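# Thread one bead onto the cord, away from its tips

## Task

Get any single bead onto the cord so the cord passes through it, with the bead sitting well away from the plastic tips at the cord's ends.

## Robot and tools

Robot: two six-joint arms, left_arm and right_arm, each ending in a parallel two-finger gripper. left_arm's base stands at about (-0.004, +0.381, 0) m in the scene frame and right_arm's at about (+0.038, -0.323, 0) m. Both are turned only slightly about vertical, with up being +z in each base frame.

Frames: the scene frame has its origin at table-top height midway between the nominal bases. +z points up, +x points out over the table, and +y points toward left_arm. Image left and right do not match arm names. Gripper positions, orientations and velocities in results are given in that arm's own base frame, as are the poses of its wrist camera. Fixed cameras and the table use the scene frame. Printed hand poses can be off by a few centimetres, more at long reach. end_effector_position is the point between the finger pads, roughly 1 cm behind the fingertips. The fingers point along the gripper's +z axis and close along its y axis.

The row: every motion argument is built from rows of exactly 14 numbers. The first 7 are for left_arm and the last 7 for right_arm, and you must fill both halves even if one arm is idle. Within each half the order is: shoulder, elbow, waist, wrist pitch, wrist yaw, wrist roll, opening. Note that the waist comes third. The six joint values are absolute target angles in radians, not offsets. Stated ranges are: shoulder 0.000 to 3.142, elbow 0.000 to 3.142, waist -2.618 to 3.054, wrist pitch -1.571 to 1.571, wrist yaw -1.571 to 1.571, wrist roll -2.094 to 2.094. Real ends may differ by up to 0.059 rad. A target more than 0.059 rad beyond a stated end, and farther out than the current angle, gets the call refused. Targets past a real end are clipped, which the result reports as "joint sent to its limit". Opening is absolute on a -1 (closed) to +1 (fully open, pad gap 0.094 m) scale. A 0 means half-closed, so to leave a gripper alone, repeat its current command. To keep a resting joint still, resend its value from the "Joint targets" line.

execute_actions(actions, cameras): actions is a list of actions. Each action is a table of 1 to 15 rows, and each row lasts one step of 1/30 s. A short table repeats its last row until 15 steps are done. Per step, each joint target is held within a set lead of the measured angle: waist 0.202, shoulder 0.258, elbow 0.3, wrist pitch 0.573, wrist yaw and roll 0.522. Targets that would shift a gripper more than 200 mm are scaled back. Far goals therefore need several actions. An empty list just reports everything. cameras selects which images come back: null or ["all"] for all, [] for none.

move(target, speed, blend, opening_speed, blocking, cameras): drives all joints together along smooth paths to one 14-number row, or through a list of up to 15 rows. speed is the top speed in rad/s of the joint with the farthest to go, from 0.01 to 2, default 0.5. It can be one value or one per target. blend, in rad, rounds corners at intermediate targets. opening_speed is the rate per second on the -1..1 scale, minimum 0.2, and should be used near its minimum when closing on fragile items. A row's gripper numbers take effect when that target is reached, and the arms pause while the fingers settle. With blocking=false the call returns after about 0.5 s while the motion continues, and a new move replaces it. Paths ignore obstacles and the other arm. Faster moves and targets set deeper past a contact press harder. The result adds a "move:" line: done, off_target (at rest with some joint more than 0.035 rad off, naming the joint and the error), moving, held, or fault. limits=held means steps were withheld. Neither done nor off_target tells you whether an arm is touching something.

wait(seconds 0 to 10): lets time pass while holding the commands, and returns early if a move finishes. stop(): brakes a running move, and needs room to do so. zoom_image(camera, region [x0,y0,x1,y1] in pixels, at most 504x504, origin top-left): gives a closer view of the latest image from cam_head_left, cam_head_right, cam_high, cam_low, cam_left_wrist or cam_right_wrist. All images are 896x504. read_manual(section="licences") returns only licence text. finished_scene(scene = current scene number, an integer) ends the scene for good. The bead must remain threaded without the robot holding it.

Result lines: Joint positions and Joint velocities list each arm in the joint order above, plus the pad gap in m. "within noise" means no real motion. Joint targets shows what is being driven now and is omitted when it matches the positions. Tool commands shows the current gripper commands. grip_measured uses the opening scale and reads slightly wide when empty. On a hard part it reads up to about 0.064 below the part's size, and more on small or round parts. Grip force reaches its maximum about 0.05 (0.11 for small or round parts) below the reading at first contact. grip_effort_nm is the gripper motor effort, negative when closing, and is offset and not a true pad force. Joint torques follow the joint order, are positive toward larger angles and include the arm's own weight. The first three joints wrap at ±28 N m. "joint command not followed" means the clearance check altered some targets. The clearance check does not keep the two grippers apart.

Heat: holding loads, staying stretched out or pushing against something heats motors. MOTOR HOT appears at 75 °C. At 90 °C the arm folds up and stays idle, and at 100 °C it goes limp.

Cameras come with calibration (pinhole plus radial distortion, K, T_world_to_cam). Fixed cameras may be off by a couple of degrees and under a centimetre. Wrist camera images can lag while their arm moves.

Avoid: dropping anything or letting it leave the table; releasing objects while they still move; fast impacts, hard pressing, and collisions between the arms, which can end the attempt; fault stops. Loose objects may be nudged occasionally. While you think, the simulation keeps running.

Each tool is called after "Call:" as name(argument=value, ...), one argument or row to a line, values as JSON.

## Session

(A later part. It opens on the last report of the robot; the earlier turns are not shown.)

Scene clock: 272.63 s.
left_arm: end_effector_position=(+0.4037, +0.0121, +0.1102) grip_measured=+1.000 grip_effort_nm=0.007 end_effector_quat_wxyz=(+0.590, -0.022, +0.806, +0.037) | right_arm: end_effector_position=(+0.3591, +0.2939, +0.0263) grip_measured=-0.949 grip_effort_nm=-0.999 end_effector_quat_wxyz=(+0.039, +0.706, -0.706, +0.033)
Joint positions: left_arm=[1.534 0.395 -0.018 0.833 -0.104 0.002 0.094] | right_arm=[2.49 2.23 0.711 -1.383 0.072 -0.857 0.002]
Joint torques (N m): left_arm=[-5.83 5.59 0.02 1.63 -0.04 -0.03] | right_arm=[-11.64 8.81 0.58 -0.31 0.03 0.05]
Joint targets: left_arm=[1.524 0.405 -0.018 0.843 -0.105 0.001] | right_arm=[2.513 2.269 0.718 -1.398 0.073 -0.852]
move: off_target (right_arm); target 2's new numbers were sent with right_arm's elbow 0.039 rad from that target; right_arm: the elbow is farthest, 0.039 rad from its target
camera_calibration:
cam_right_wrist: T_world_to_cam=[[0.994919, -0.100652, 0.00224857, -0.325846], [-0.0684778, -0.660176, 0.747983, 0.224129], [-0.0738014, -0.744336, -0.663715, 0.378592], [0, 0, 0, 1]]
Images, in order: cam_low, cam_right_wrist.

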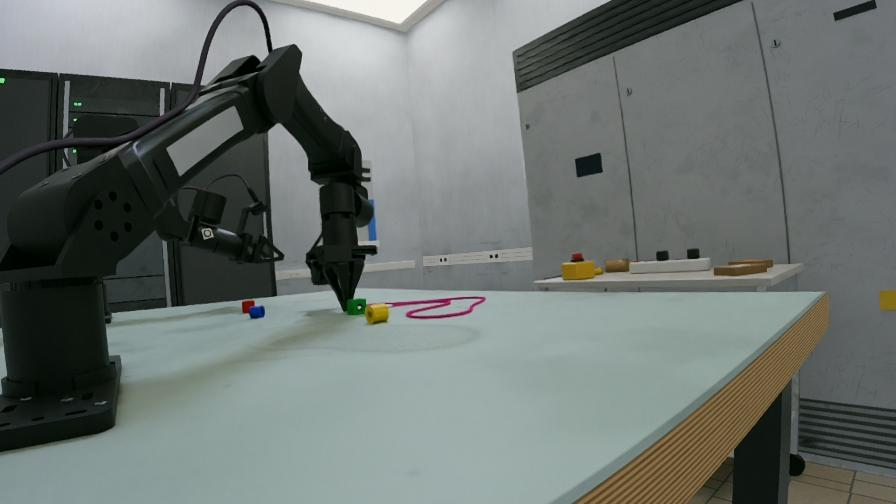

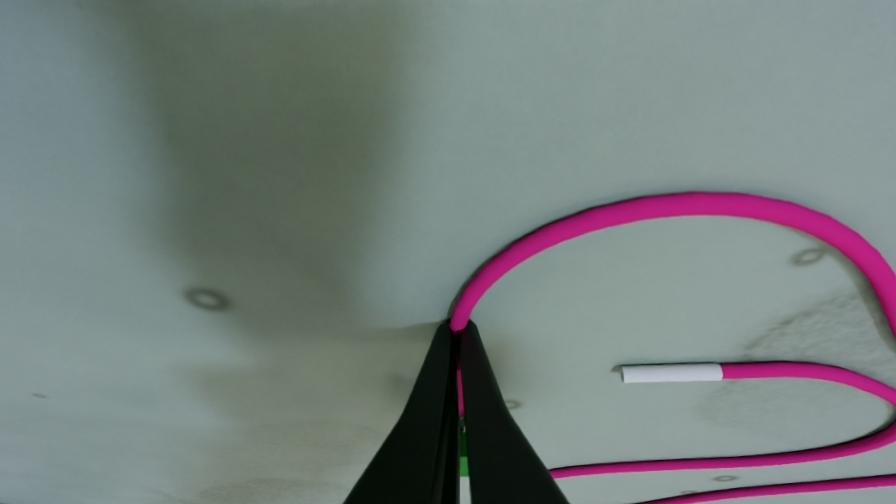

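Call:
move(
  target=[
    [1.524, 0.405, -0.018, 0.843, -0.105, 0.001, 1, 2.443, 2.216, 0.706, -1.37, 0.073, -0.860, -0.97],
    [1.524, 0.405, -0.018, 0.843, -0.105, 0.001, 1, 2.366, 2.12, 0.676, -1.343, 0.073, -0.892, -0.97],
  ],
  speed=0.1,
  cameras=["cam_right_wrist", "cam_low", "cam_high"],
)

Call:
zoom_image(
  camera="cam_low",
  region=[300, 270, 400, 330],
)

Call:
zoom_image(
  camera="cam_high",
  region=[430, 170, 510, 230],
)

Scene clock: 285.83 s.
left_arm: end_effector_position=(+0.4037, +0.0121, +0.1102) grip_measured=+1.000 grip_effort_nm=0.002 end_effector_quat_wxyz=(+0.590, -0.022, +0.806, +0.037) | right_arm: end_effector_position=(+0.3571, +0.2760, +0.0342) grip_measured=-0.952 grip_effort_nm=-1.057 end_effector_quat_wxyz=(+0.042, +0.707, -0.705, +0.032)
Joint positions: left_arm=[1.534 0.395 -0.018 0.833 -0.104 0.002 0.094] | right_arm=[2.422 2.137 0.684 -1.363 0.072 -0.886 0.002]
Joint torques (N m): left_arm=[-5.82 5.61 0.03 1.63 -0.04 -0.03] | right_arm=[-17.43 4.48 -0.72 0.03 0.04 -0.1]
Joint targets: left_arm=[1.524 0.405 -0.018 0.843 -0.105 0.001] | right_arm=[2.366 2.120 0.676 -1.343 0.073 -0.892]
move: off_target (right_arm); right_arm: the shoulder is farthest, 0.056 rad from its target
camera_calibration:
cam_right_wrist: T_world_to_cam=[[0.995089, -0.0989111, -0.00368692, -0.32599], [-0.062677, -0.658513, 0.749954, 0.203648], [-0.0766067, -0.746041, -0.661479, 0.371819], [0, 0, 0, 1]]
Images, in order: cam_high, cam_low, cam_right_wrist.

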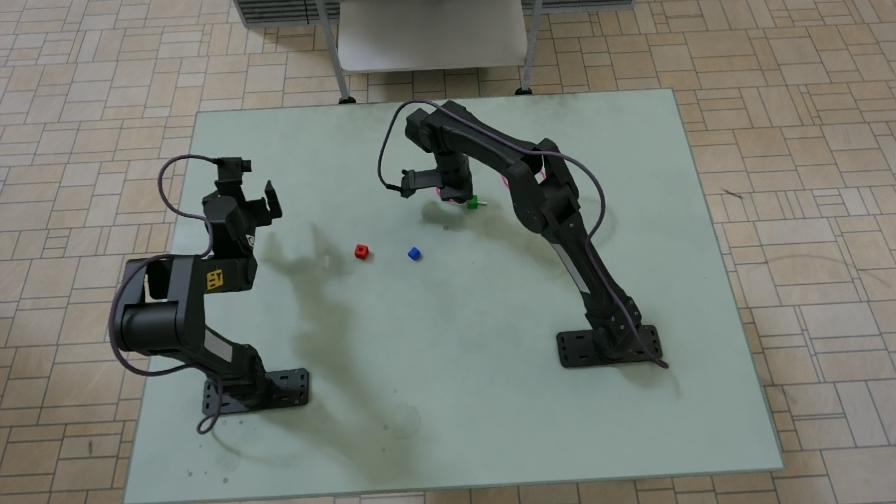

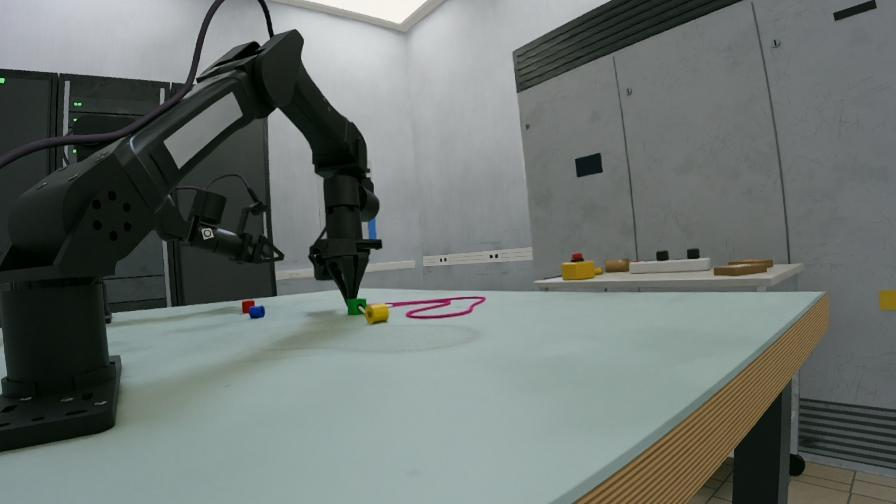

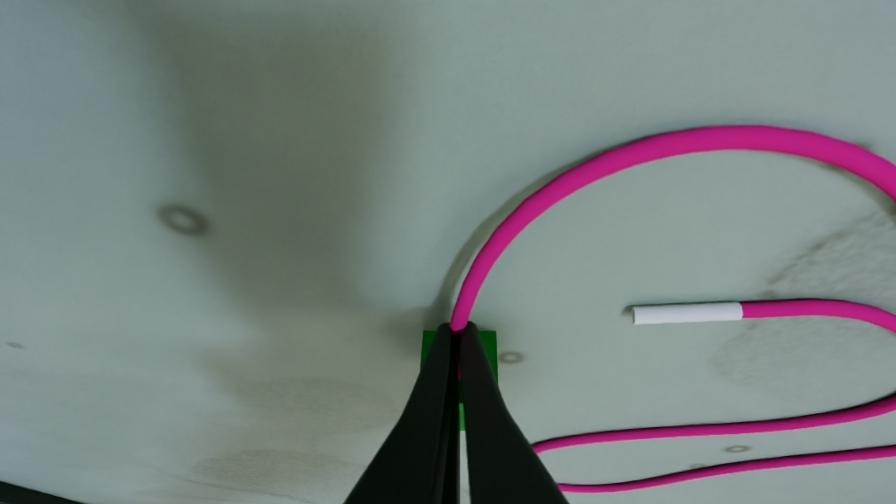

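Scaled by 5.040 from the camera's 896x504 image, which has a finer 1280x720 frame.

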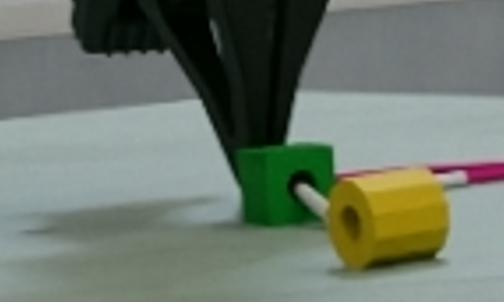

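Scaled by 6.300 from the camera's 896x504 image, which has a finer 1280x720 frame.

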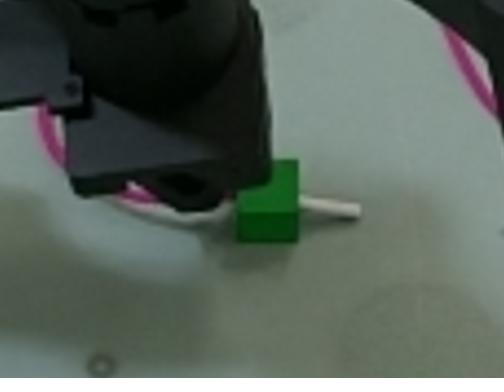

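Call:
move(
  target=[
    [1.524, 0.405, -0.018, 0.843, -0.105, 0.001, 1, 2.366, 2.12, 0.676, -1.343, 0.073, -0.892, -0.4],
    [1.524, 0.405, -0.018, 0.843, -0.105, 0.001, 1, 2.26, 2.12, 0.676, -1.343, 0.073, -0.892, -0.4],
    [1.524, 0.405, -0.018, 0.843, -0.105, 0.001, 1, 2.20, 1.941, 0.599, -1.318, 0.075, -0.969, -0.4],
  ],
  speed=0.3,
  blend=[0, 0.03, 0],
  opening_speed=0.8,
  cameras=["cam_right_wrist", "cam_low"],
)

Call:
zoom_image(
  camera="cam_right_wrist",
  region=[360, 160, 560, 360],
)

Call:
zoom_image(
  camera="cam_low",
  region=[300, 270, 400, 330],
)

Scene clock: 314.73 s.
left_arm: end_effector_position=(+0.4037, +0.0121, +0.1102) grip_measured=+1.000 grip_effort_nm=0.002 end_effector_quat_wxyz=(+0.590, -0.022, +0.806, +0.037) | right_arm: end_effector_position=(+0.3553, +0.2292, +0.0626) grip_measured=-0.403 grip_effort_nm=0.125 end_effector_quat_wxyz=(+0.037, +0.705, -0.708, +0.031)
Joint positions: left_arm=[1.534 0.395 -0.018 0.833 -0.104 0.002 0.094] | right_arm=[2.251 1.957 0.602 -1.337 0.074 -0.963 0.028]
Joint torques (N m): left_arm=[-5.86 5.61 0.03 1.63 -0.04 -0.03] | right_arm=[-15.94 4.59 -0.25 0.08 0.05 -0.06]
Joint targets: left_arm=[1.524 0.405 -0.018 0.843 -0.105 0.001] | right_arm=[2.200 1.941 0.599 -1.318 0.075 -0.969]
move: off_target (right_arm); right_arm: the shoulder is farthest, 0.051 rad from its target
camera_calibration:
cam_right_wrist: T_world_to_cam=[[0.994529, -0.104445, 0.00190042, -0.3276], [-0.0712173, -0.6646, 0.743798, 0.156196], [-0.076423, -0.739864, -0.668402, 0.354489], [0, 0, 0, 1]]
Images, in order: cam_low, cam_right_wrist.

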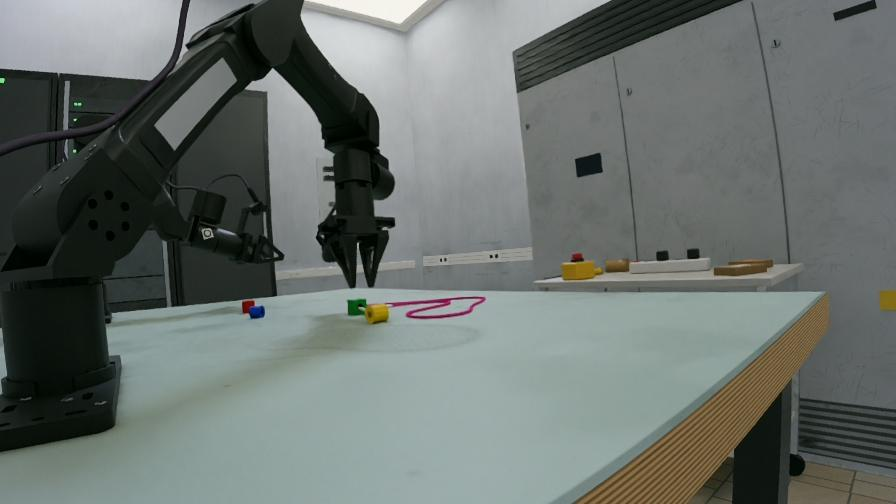

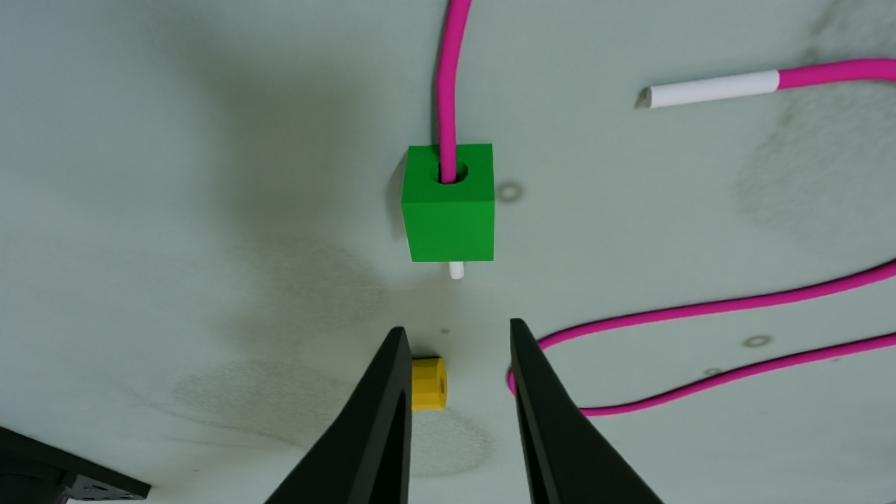

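Scaled by 2.520 from the camera's 896x504 image, which has a finer 1280x720 frame.

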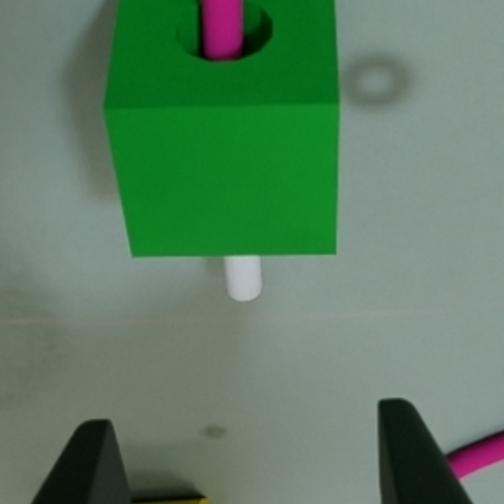

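Scaled by 5.040 from the camera's 896x504 image, which has a finer 1280x720 frame.

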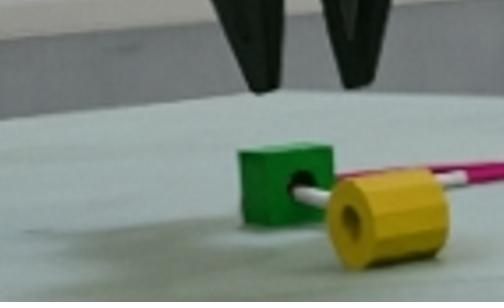

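Call:
move(
  target=[1.524, 0.405, -0.018, 0.843, -0.105, 0.001, 1, 2.20, 1.80, 0.587, -1.171, 0.075, -0.982, -0.4],
  speed=0.15,
  cameras=["cam_right_wrist", "cam_low"],
)

Call:
zoom_image(
  camera="cam_right_wrist",
  region=[360, 220, 560, 400],
)

Call:
zoom_image(
  camera="cam_low",
  region=[300, 270, 400, 330],
)

Scene clock: 361.43 s.
left_arm: end_effector_position=(+0.4037, +0.0121, +0.1102) grip_measured=+1.000 grip_effort_nm=0.002 end_effector_quat_wxyz=(+0.590, -0.022, +0.806, +0.037) | right_arm: end_effector_position=(+0.3550, +0.2261, +0.0305) grip_measured=-0.403 grip_effort_nm=0.125 end_effector_quat_wxyz=(+0.030, +0.708, -0.705, +0.033)
Joint positions: left_arm=[1.534 0.395 -0.018 0.833 -0.104 0.002 0.094] | right_arm=[2.244 1.817 0.597 -1.19 0.076 -0.977 0.028]
Joint velocities: left_arm=[-0.051 -0.002 0.002 -0.051 0.022 -0.022 0] | right_arm=[within noise]
Joint torques (N m): left_arm=[-5.83 5.6 0.02 1.62 -0.04 -0.02] | right_arm=[-15.21 4.52 -0.9 0.11 0.04 -0.02]
Heat: left arm: 33 °C; right arm: 49 °C.
Joint targets: left_arm=[1.524 0.405 -0.018 0.843 -0.105 0.001] | right_arm=[2.200 1.800 0.587 -1.171 0.075 -0.982]
move: off_target (right_arm); right_arm: the shoulder is farthest, 0.044 rad from its target
camera_calibration:
cam_right_wrist: T_world_to_cam=[[0.995325, -0.0957424, 0.0127103, -0.330145], [-0.0739143, -0.670387, 0.738321, 0.180448], [-0.0621678, -0.735809, -0.674329, 0.324947], [0, 0, 0, 1]]
Images, in order: cam_low, cam_right_wrist.

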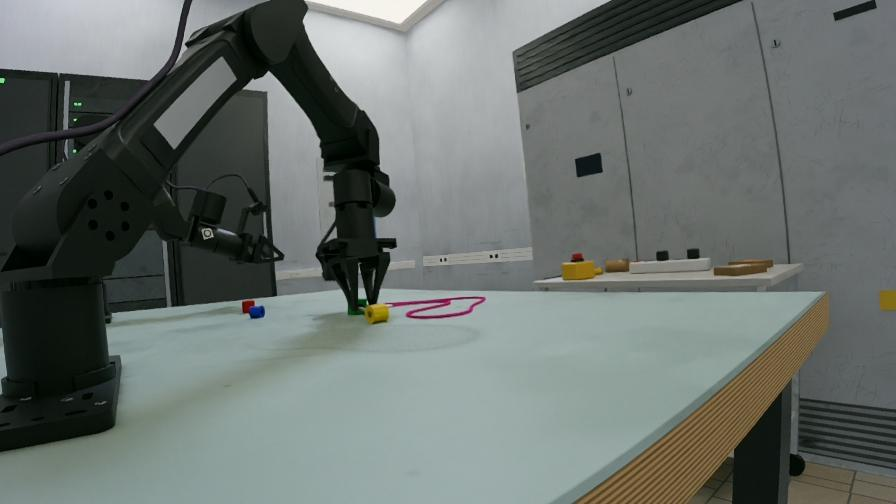

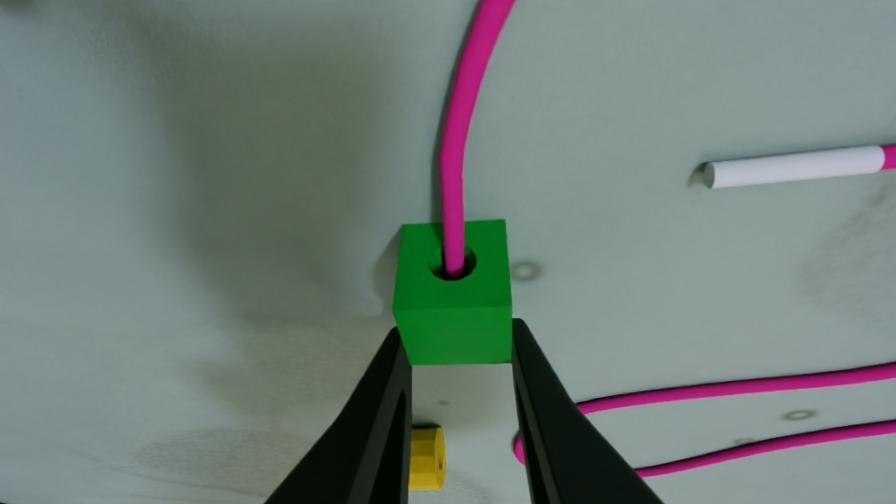

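Scaled by 2.520 from the camera's 896x504 image, which has a finer 1280x720 frame.

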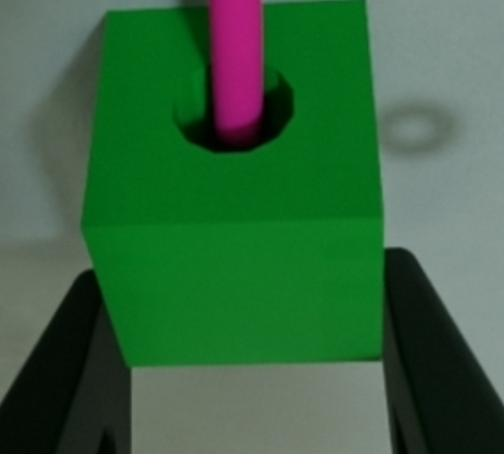

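Scaled by 5.040 from the camera's 896x504 image, which has a finer 1280x720 frame.

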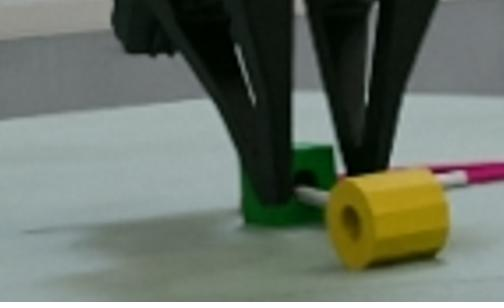

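Call:
move(
  target=[
    [1.524,0.405,-0.018,0.843,-0.105,0.001,1,2.20,1.80,0.582,-1.171,0.075,-0.982,-0.4],
    [1.524,0.405,-0.018,0.843,-0.105,0.001,1,2.20,1.80,0.582,-1.171,0.075,-0.982,-0.97],
  ],
  opening_speed=0.5,
  cameras=["cam_right_wrist","cam_low"],
)

Scene clock: 428.17 s.
left_arm: end_effector_position=(+0.4037, +0.0121, +0.1102) grip_measured=+1.000 grip_effort_nm=0.002 end_effector_quat_wxyz=(+0.590, -0.022, +0.806, +0.037) | right_arm: end_effector_position=(+0.3561, +0.2249, +0.0305) grip_measured=-0.967 grip_effort_nm=-0.188 end_effector_quat_wxyz=(+0.030, +0.707, -0.706, +0.033)
Joint positions: left_arm=[1.534 0.395 -0.018 0.833 -0.104 0.002 0.094] | right_arm=[2.244 1.817 0.593 -1.189 0.076 -0.977 0.002]
Joint torques (N m): left_arm=[-5.83 5.6 0.03 1.62 -0.04 -0.02] | right_arm=[-15.23 4.48 -0.96 0.11 0.02 -0.05]
Heat: left arm: 33 °C; right arm: 44 °C.
Joint targets: left_arm=[1.524 0.405 -0.018 0.843 -0.105 0.001] | right_arm=[2.200 1.800 0.582 -1.171 0.075 -0.982]
move: off_target (right_arm); target 2's new numbers were sent with right_arm's shoulder 0.044 rad from that target; right_arm: the shoulder is farthest, 0.044 rad from its target
camera_calibration:
cam_right_wrist: T_world_to_cam=[[0.994977, -0.0991474, 0.0138008, -0.330536], [-0.0770375, -0.670368, 0.738019, 0.180815], [-0.063921, -0.735375, -0.674639, 0.324625], [0, 0, 0, 1]]
Images, in order: cam_low, cam_right_wrist.

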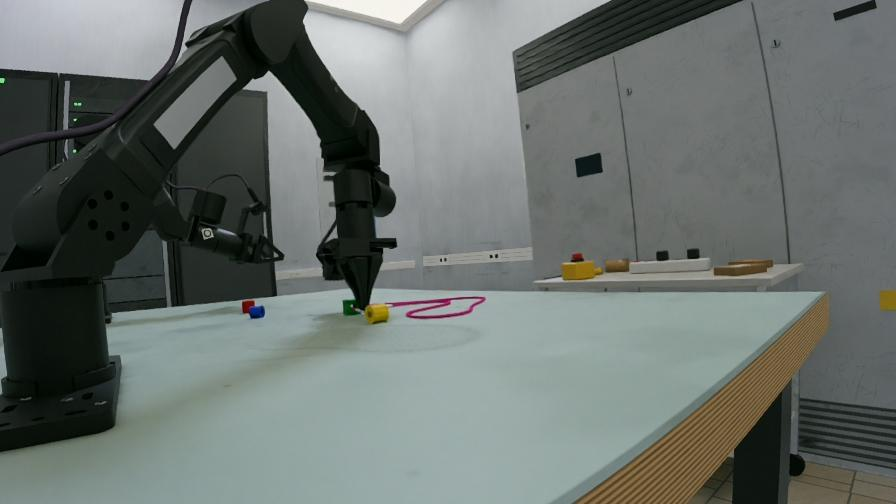

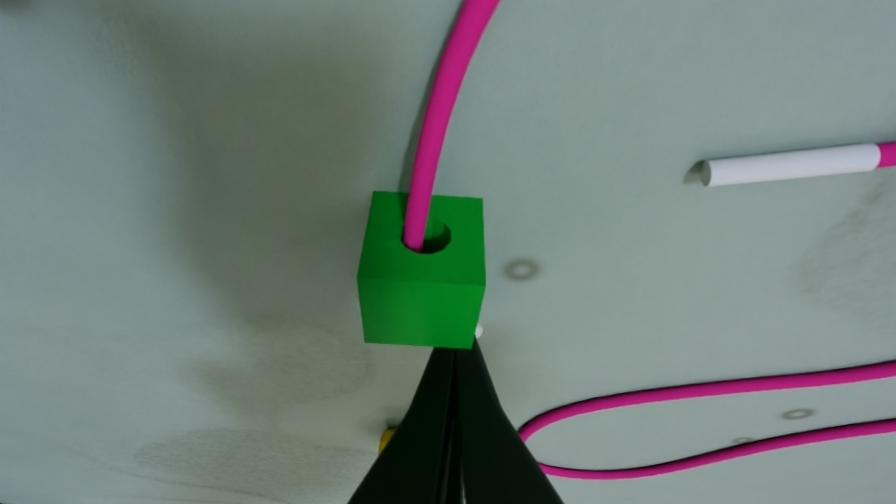

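Call:
zoom_image(
  camera="cam_right_wrist",
  region=[340, 180, 560, 400],
)

Call:
zoom_image(
  camera="cam_low",
  region=[320, 270, 420, 340],
)

Scaled by 2.291 from the camera's 896x504 image, which has a finer 1280x720 frame.

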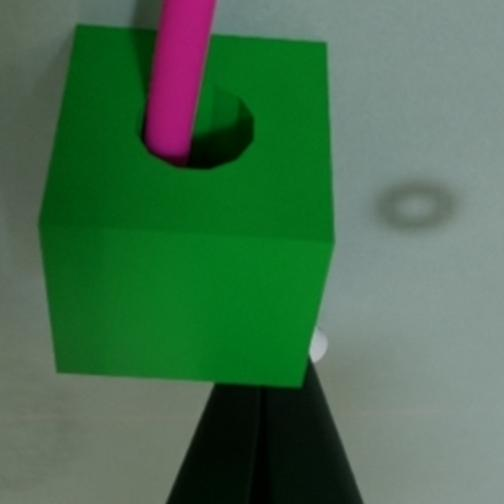

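Scaled by 5.040 from the camera's 896x504 image, which has a finer 1280x720 frame.

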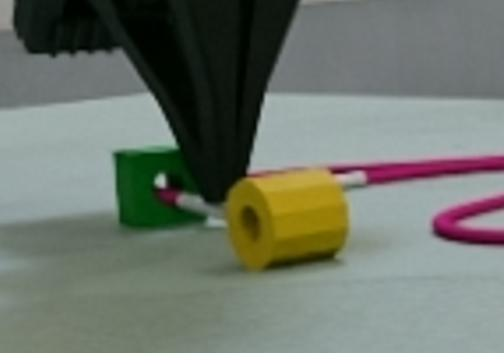

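Call:
move(
  target=[
    [1.524,0.405,-0.018,0.843,-0.105,0.001,1,2.10,1.80,0.555,-1.171,0.075,-0.982,-0.97],
  ],
  cameras=["cam_right_wrist","cam_low","cam_head_right"],
)

Call:
zoom_image(
  camera="cam_low",
  region=[320, 270, 420, 340],
)

Call:
zoom_image(
  camera="cam_right_wrist",
  region=[300, 150, 620, 504],
)

Scene clock: 464.43 s.
left_arm: end_effector_position=(+0.4037, +0.0121, +0.1102) grip_measured=+1.000 grip_effort_nm=0.002 end_effector_quat_wxyz=(+0.590, -0.022, +0.806, +0.037) | right_arm: end_effector_position=(+0.3699, +0.2167, +0.0758) grip_measured=-0.967 grip_effort_nm=-0.173 end_effector_quat_wxyz=(-0.025, +0.693, -0.719, +0.044)
Joint positions: left_arm=[1.534 0.395 -0.018 0.833 -0.104 0.002 0.094] | right_arm=[2.132 1.817 0.559 -1.189 0.076 -0.977 0.002]
Joint torques (N m): left_arm=[-5.85 5.6 0.03 1.62 -0.04 -0.03] | right_arm=[-13.74 4.75 -0.46 0.32 0.02 -0.04]
Joint targets: left_arm=[1.524 0.405 -0.018 0.843 -0.105 0.001] | right_arm=[2.100 1.800 0.555 -1.171 0.075 -0.982]
move: done
camera_calibration:
cam_right_wrist: T_world_to_cam=[[0.98565, -0.135891, 0.100137, -0.340855], [-0.167377, -0.709896, 0.684129, 0.189011], [-0.0218802, -0.691073, -0.722454, 0.328491], [0, 0, 0, 1]]
Images, in order: cam_head_right, cam_low, cam_right_wrist.

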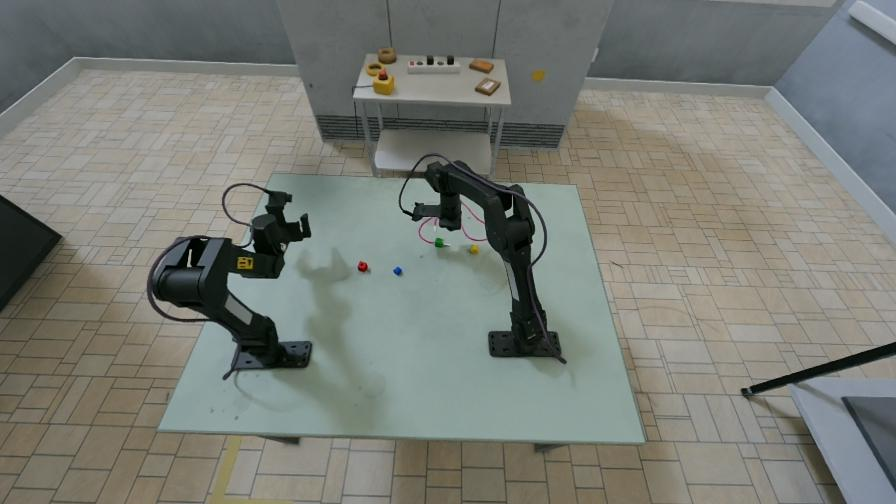

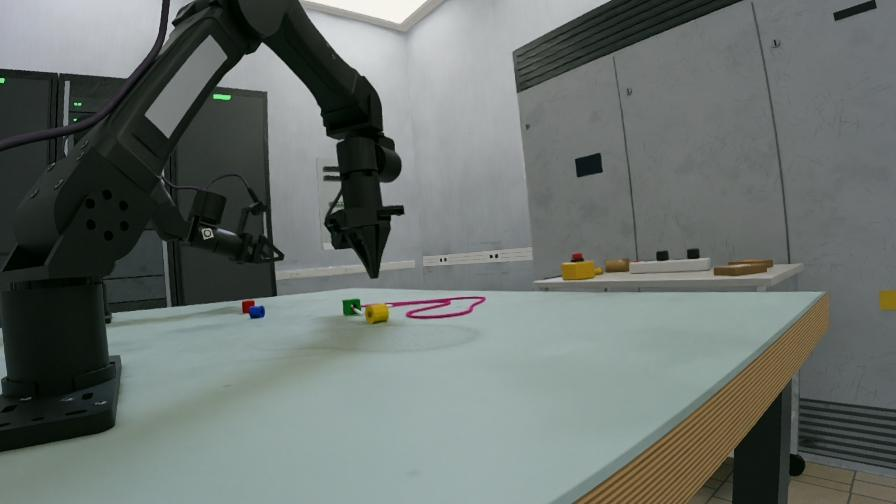

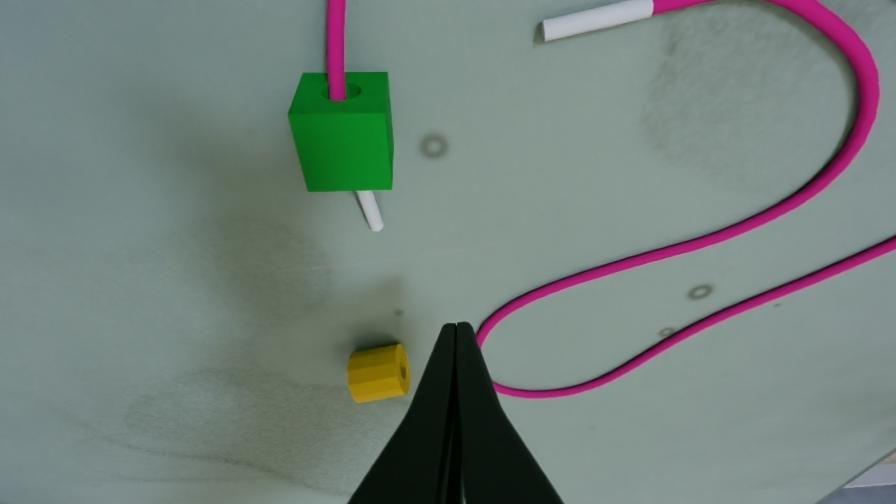

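Scaled by 5.040 from the camera's 896x504 image, which has a finer 1280x720 frame.

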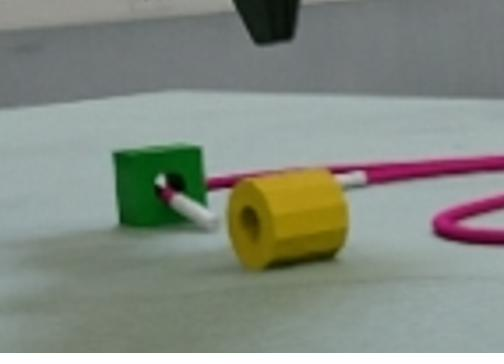

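Scaled by 1.424 from the camera's 896x504 image, which has a finer 1280x720 frame.

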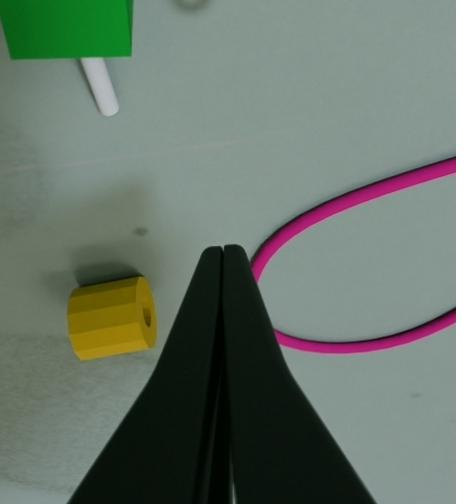

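Call:
move(
  target=[
    [1.524,0.405,-0.018,0.843,-0.105,0.001,1,2.223,1.869,0.608,-1.2625,0.072,-0.972,-0.4],
    [1.524,0.405,-0.018,0.843,-0.105,0.001,1,2.233,1.773,0.608,-1.178,0.072,-0.972,-0.4],
  ],
  blend=0.02,
  opening_speed=0.8,
  cameras=["cam_right_wrist","cam_low"],
)

Call:
zoom_image(
  camera="cam_low",
  region=[320, 270, 420, 340],
)

Call:
zoom_image(
  camera="cam_right_wrist",
  region=[320, 150, 580, 400],
)

Scene clock: 616.90 s.
left_arm: end_effector_position=(+0.4037, +0.0121, +0.1102) grip_measured=+1.000 grip_effort_nm=0.002 end_effector_quat_wxyz=(+0.590, -0.022, +0.806, +0.037) | right_arm: end_effector_position=(+0.3455, +0.2254, +0.0333) grip_measured=-0.403 grip_effort_nm=0.125 end_effector_quat_wxyz=(+0.036, +0.712, -0.700, +0.032)
Joint positions: left_arm=[1.534 0.395 -0.018 0.833 -0.104 0.002 0.094] | right_arm=[2.22 1.787 0.608 -1.197 0.076 -0.977 0.028]
Joint torques (N m): left_arm=[-5.83 5.6 0.05 1.62 -0.04 -0.02] | right_arm=[-10.5 4.6 -0.03 0.08 -0.01 0.03]
Joint targets: left_arm=[1.524 0.405 -0.018 0.843 -0.105 0.001] | right_arm=[2.233 1.773 0.608 -1.178 0.072 -0.972]
move: done
camera_calibration:
cam_right_wrist: T_world_to_cam=[[0.996468, -0.0839113, 0.0032808, -0.323566], [-0.058535, -0.666043, 0.743613, 0.170722], [-0.0602124, -0.741179, -0.668602, 0.326047], [0, 0, 0, 1]]
Images, in order: cam_low, cam_right_wrist.

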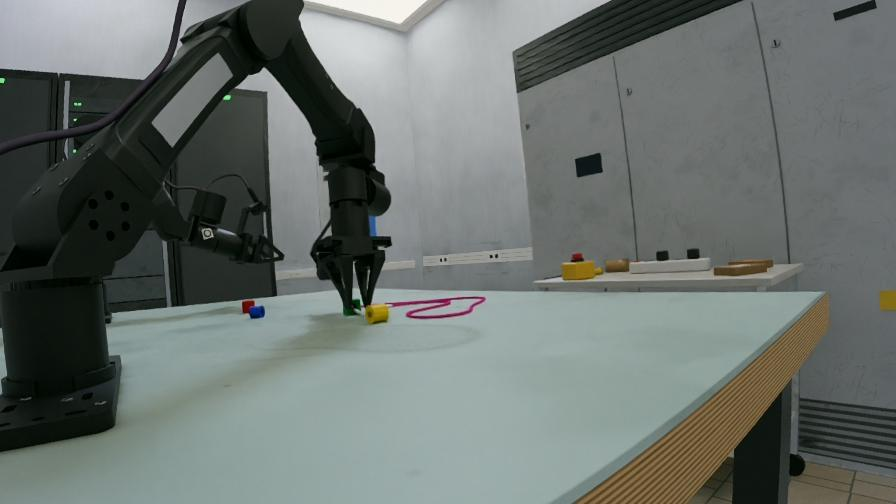

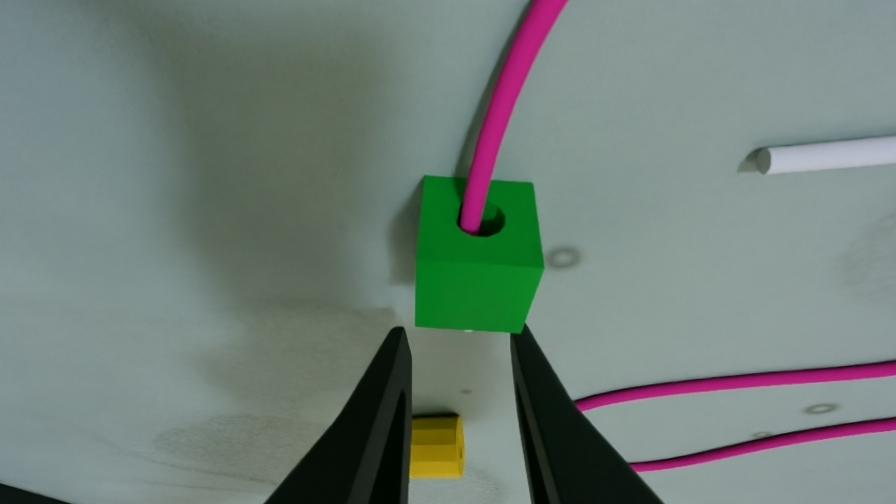

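Scaled by 5.040 from the camera's 896x504 image, which has a finer 1280x720 frame.

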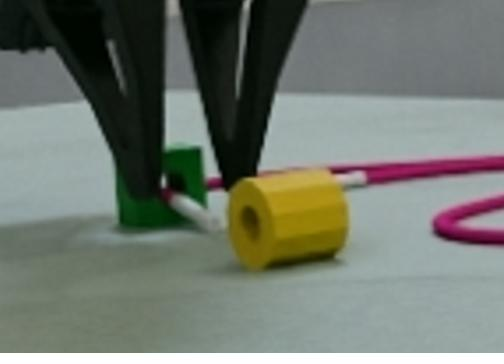

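Scaled by 1.938 from the camera's 896x504 image, which has a finer 1280x720 frame.

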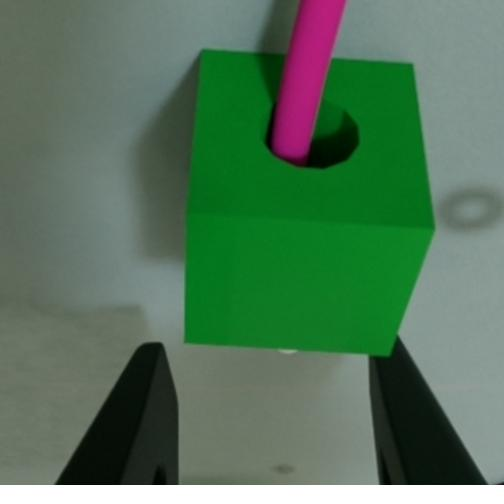

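Call:
move(
  target=[1.524,0.405,-0.018,0.843,-0.105,0.001,1,2.242,1.7455,0.616,-1.141,0.072,-0.972,-0.4],
  speed=0.15,
  cameras=["cam_right_wrist","cam_low"],
)

Call:
zoom_image(
  camera="cam_low",
  region=[320, 270, 420, 340],
)

Call:
zoom_image(
  camera="cam_right_wrist",
  region=[320, 150, 580, 400],
)

Scene clock: 632.93 s.
left_arm: end_effector_position=(+0.4037, +0.0121, +0.1102) grip_measured=+1.000 grip_effort_nm=0.002 end_effector_quat_wxyz=(+0.590, -0.022, +0.806, +0.037) | right_arm: end_effector_position=(+0.3468, +0.2263, +0.0269) grip_measured=-0.403 grip_effort_nm=0.120 end_effector_quat_wxyz=(+0.030, +0.712, -0.701, +0.033)
Joint positions: left_arm=[1.534 0.395 -0.018 0.833 -0.104 0.002 0.094] | right_arm=[2.22 1.762 0.608 -1.16 0.076 -0.977 0.028]
Joint torques (N m): left_arm=[-5.81 5.6 0.03 1.62 -0.04 -0.02] | right_arm=[-9.81 4.37 0.75 0.11 0.01 0.06]
Joint targets: left_arm=[1.524 0.405 -0.018 0.843 -0.105 0.001] | right_arm=[2.242 1.745 0.616 -1.141 0.072 -0.972]
move: done
camera_calibration:
cam_right_wrist: T_world_to_cam=[[0.996359, -0.0843429, 0.0124168, -0.324918], [-0.0660064, -0.671028, 0.738488, 0.180024], [-0.0539542, -0.736619, -0.674152, 0.319507], [0, 0, 0, 1]]
Images, in order: cam_low, cam_right_wrist.

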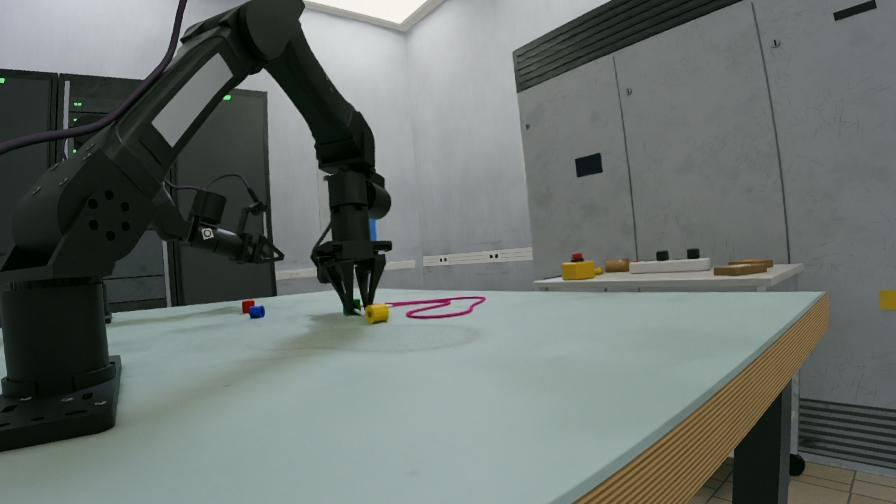

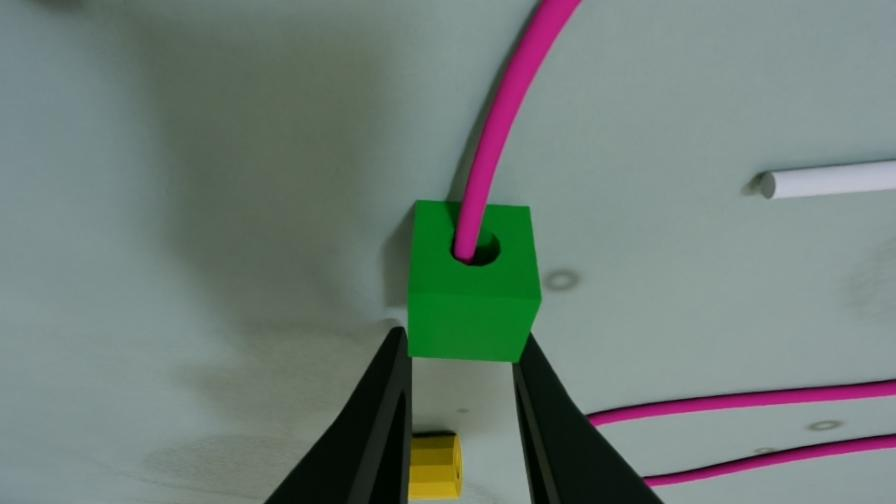

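Scaled by 5.040 from the camera's 896x504 image, which has a finer 1280x720 frame.

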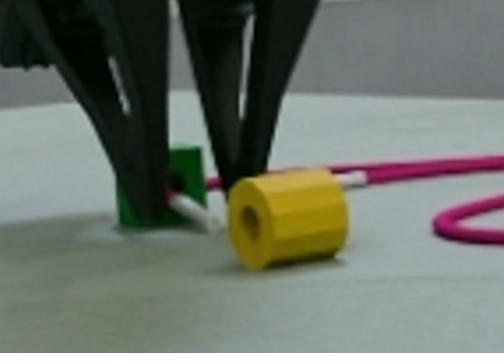

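Scaled by 1.938 from the camera's 896x504 image, which has a finer 1280x720 frame.

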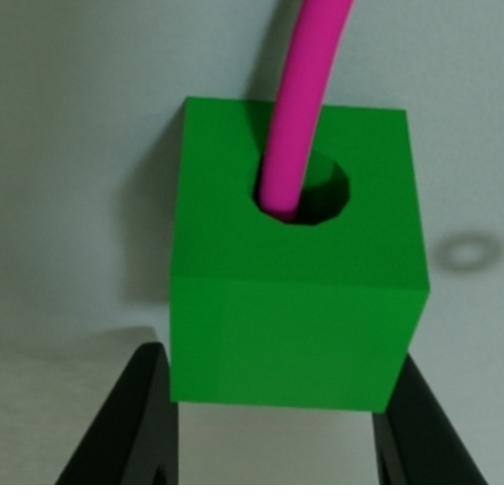

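Call:
move(
  target=[1.524,0.405,-0.018,0.843,-0.105,0.001,1,2.248,1.7455,0.618,-1.141,0.072,-0.972,-0.4],
  speed=0.1,
  cameras=["cam_low"],
)

Call:
zoom_image(
  camera="cam_low",
  region=[320, 270, 420, 340],
)

Scene clock: 643.87 s.
left_arm: end_effector_position=(+0.4037, +0.0121, +0.1102) grip_measured=+1.000 grip_effort_nm=0.002 end_effector_quat_wxyz=(+0.590, -0.022, +0.806, +0.037) | right_arm: end_effector_position=(+0.3466, +0.2262, +0.0244) grip_measured=-0.403 grip_effort_nm=0.115 end_effector_quat_wxyz=(+0.033, +0.712, -0.701, +0.032)
Joint positions: left_arm=[1.534 0.395 -0.018 0.833 -0.104 0.002 0.094] | right_arm=[2.226 1.762 0.608 -1.159 0.076 -0.977 0.028]
Joint torques (N m): left_arm=[-5.82 5.61 0.03 1.63 -0.04 -0.02] | right_arm=[-9.92 4.41 0.85 0.09 -0.01 0.07]
Joint targets: left_arm=[1.524 0.405 -0.018 0.843 -0.105 0.001] | right_arm=[2.248 1.745 0.618 -1.141 0.072 -0.972]
move: done
Images, in order: cam_low.

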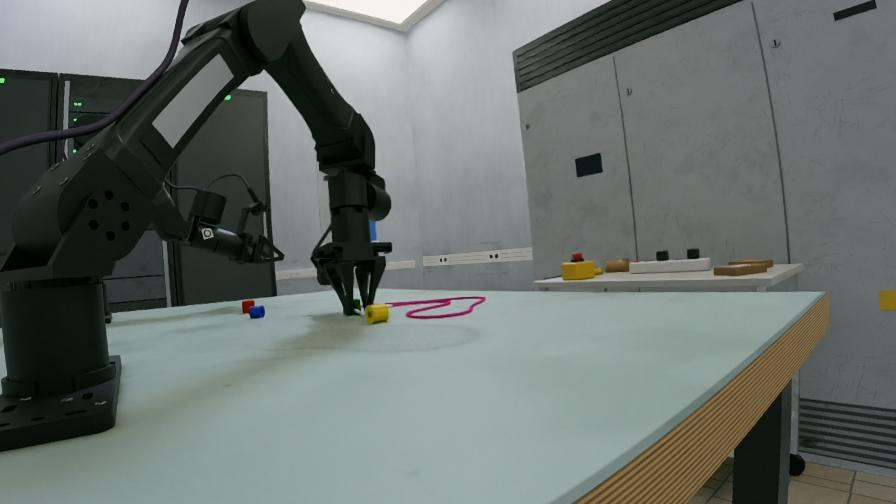

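Scaled by 5.040 from the camera's 896x504 image, which has a finer 1280x720 frame.

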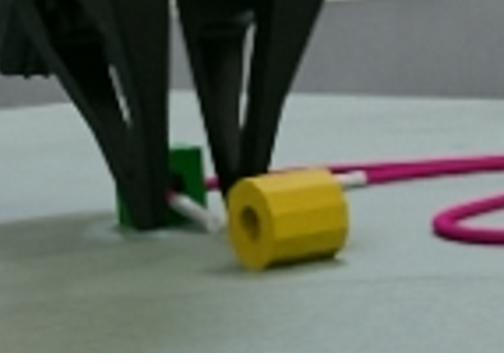

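Call:
move(
  target=[
    [1.524,0.405,-0.018,0.843,-0.105,0.001,1,2.253,1.7455,0.618,-1.141,0.072,-0.972,-0.4],
    [1.524,0.405,-0.018,0.843,-0.105,0.001,1,2.253,1.7455,0.618,-1.141,0.072,-0.972,-0.97],
  ],
  speed=0.1,
  opening_speed=0.5,
  cameras=["cam_low","cam_right_wrist"],
)

Call:
zoom_image(
  camera="cam_low",
  region=[320, 270, 420, 340],
)

Scene clock: 654.10 s.
left_arm: end_effector_position=(+0.4037, +0.0121, +0.1102) grip_measured=+1.000 grip_effort_nm=-0.002 end_effector_quat_wxyz=(+0.590, -0.022, +0.806, +0.037) | right_arm: end_effector_position=(+0.3482, +0.2270, +0.0239) grip_measured=-0.925 grip_effort_nm=-1.013 end_effector_quat_wxyz=(+0.030, +0.712, -0.701, +0.034)
Joint positions: left_arm=[1.534 0.395 -0.018 0.833 -0.104 0.002 0.094] | right_arm=[2.227 1.762 0.608 -1.152 0.077 -0.977 0.004]
Joint torques (N m): left_arm=[-5.83 5.61 0.05 1.62 -0.04 -0.03] | right_arm=[-9.63 4.46 0.84 0.03 -0.04 0.06]
Joint targets: left_arm=[1.524 0.405 -0.018 0.843 -0.105 0.001] | right_arm=[2.253 1.745 0.618 -1.141 0.072 -0.972]
move: done
camera_calibration:
cam_right_wrist: T_world_to_cam=[[0.996341, -0.0842644, 0.0142707, -0.326233], [-0.067296, -0.670592, 0.738768, 0.183153], [-0.052682, -0.737025, -0.673809, 0.317587], [0, 0, 0, 1]]
Images, in order: cam_low, cam_right_wrist.

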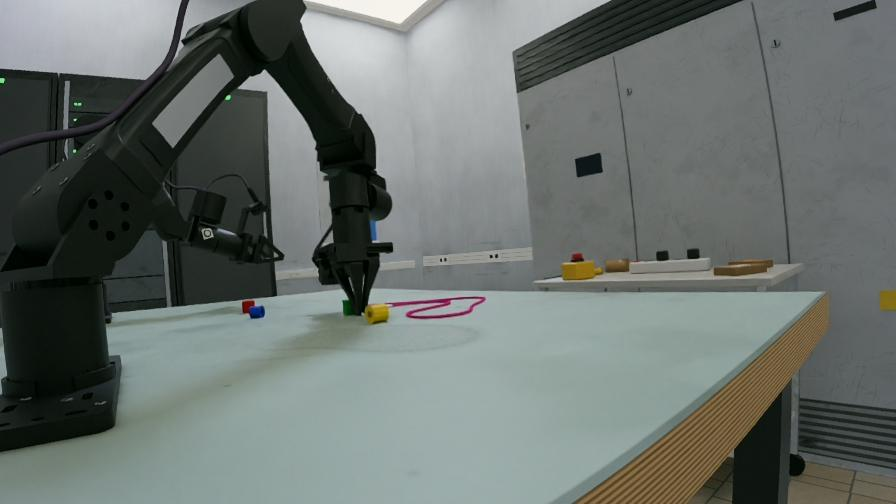

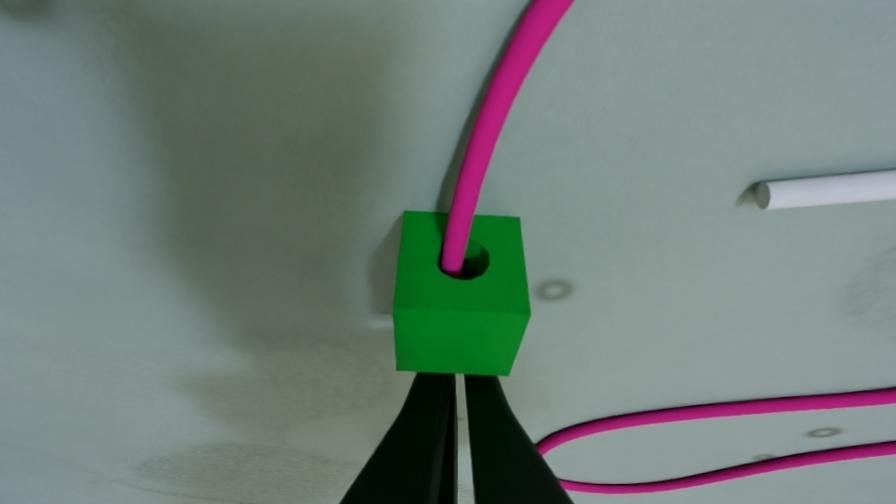

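Scaled by 5.040 from the camera's 896x504 image, which has a finer 1280x720 frame.

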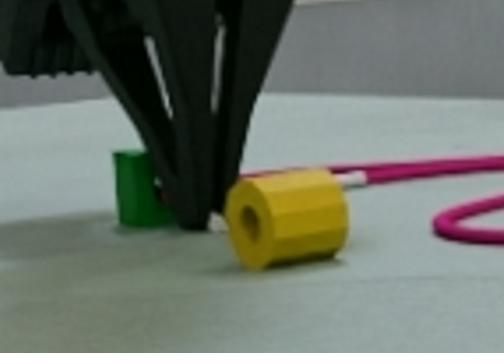

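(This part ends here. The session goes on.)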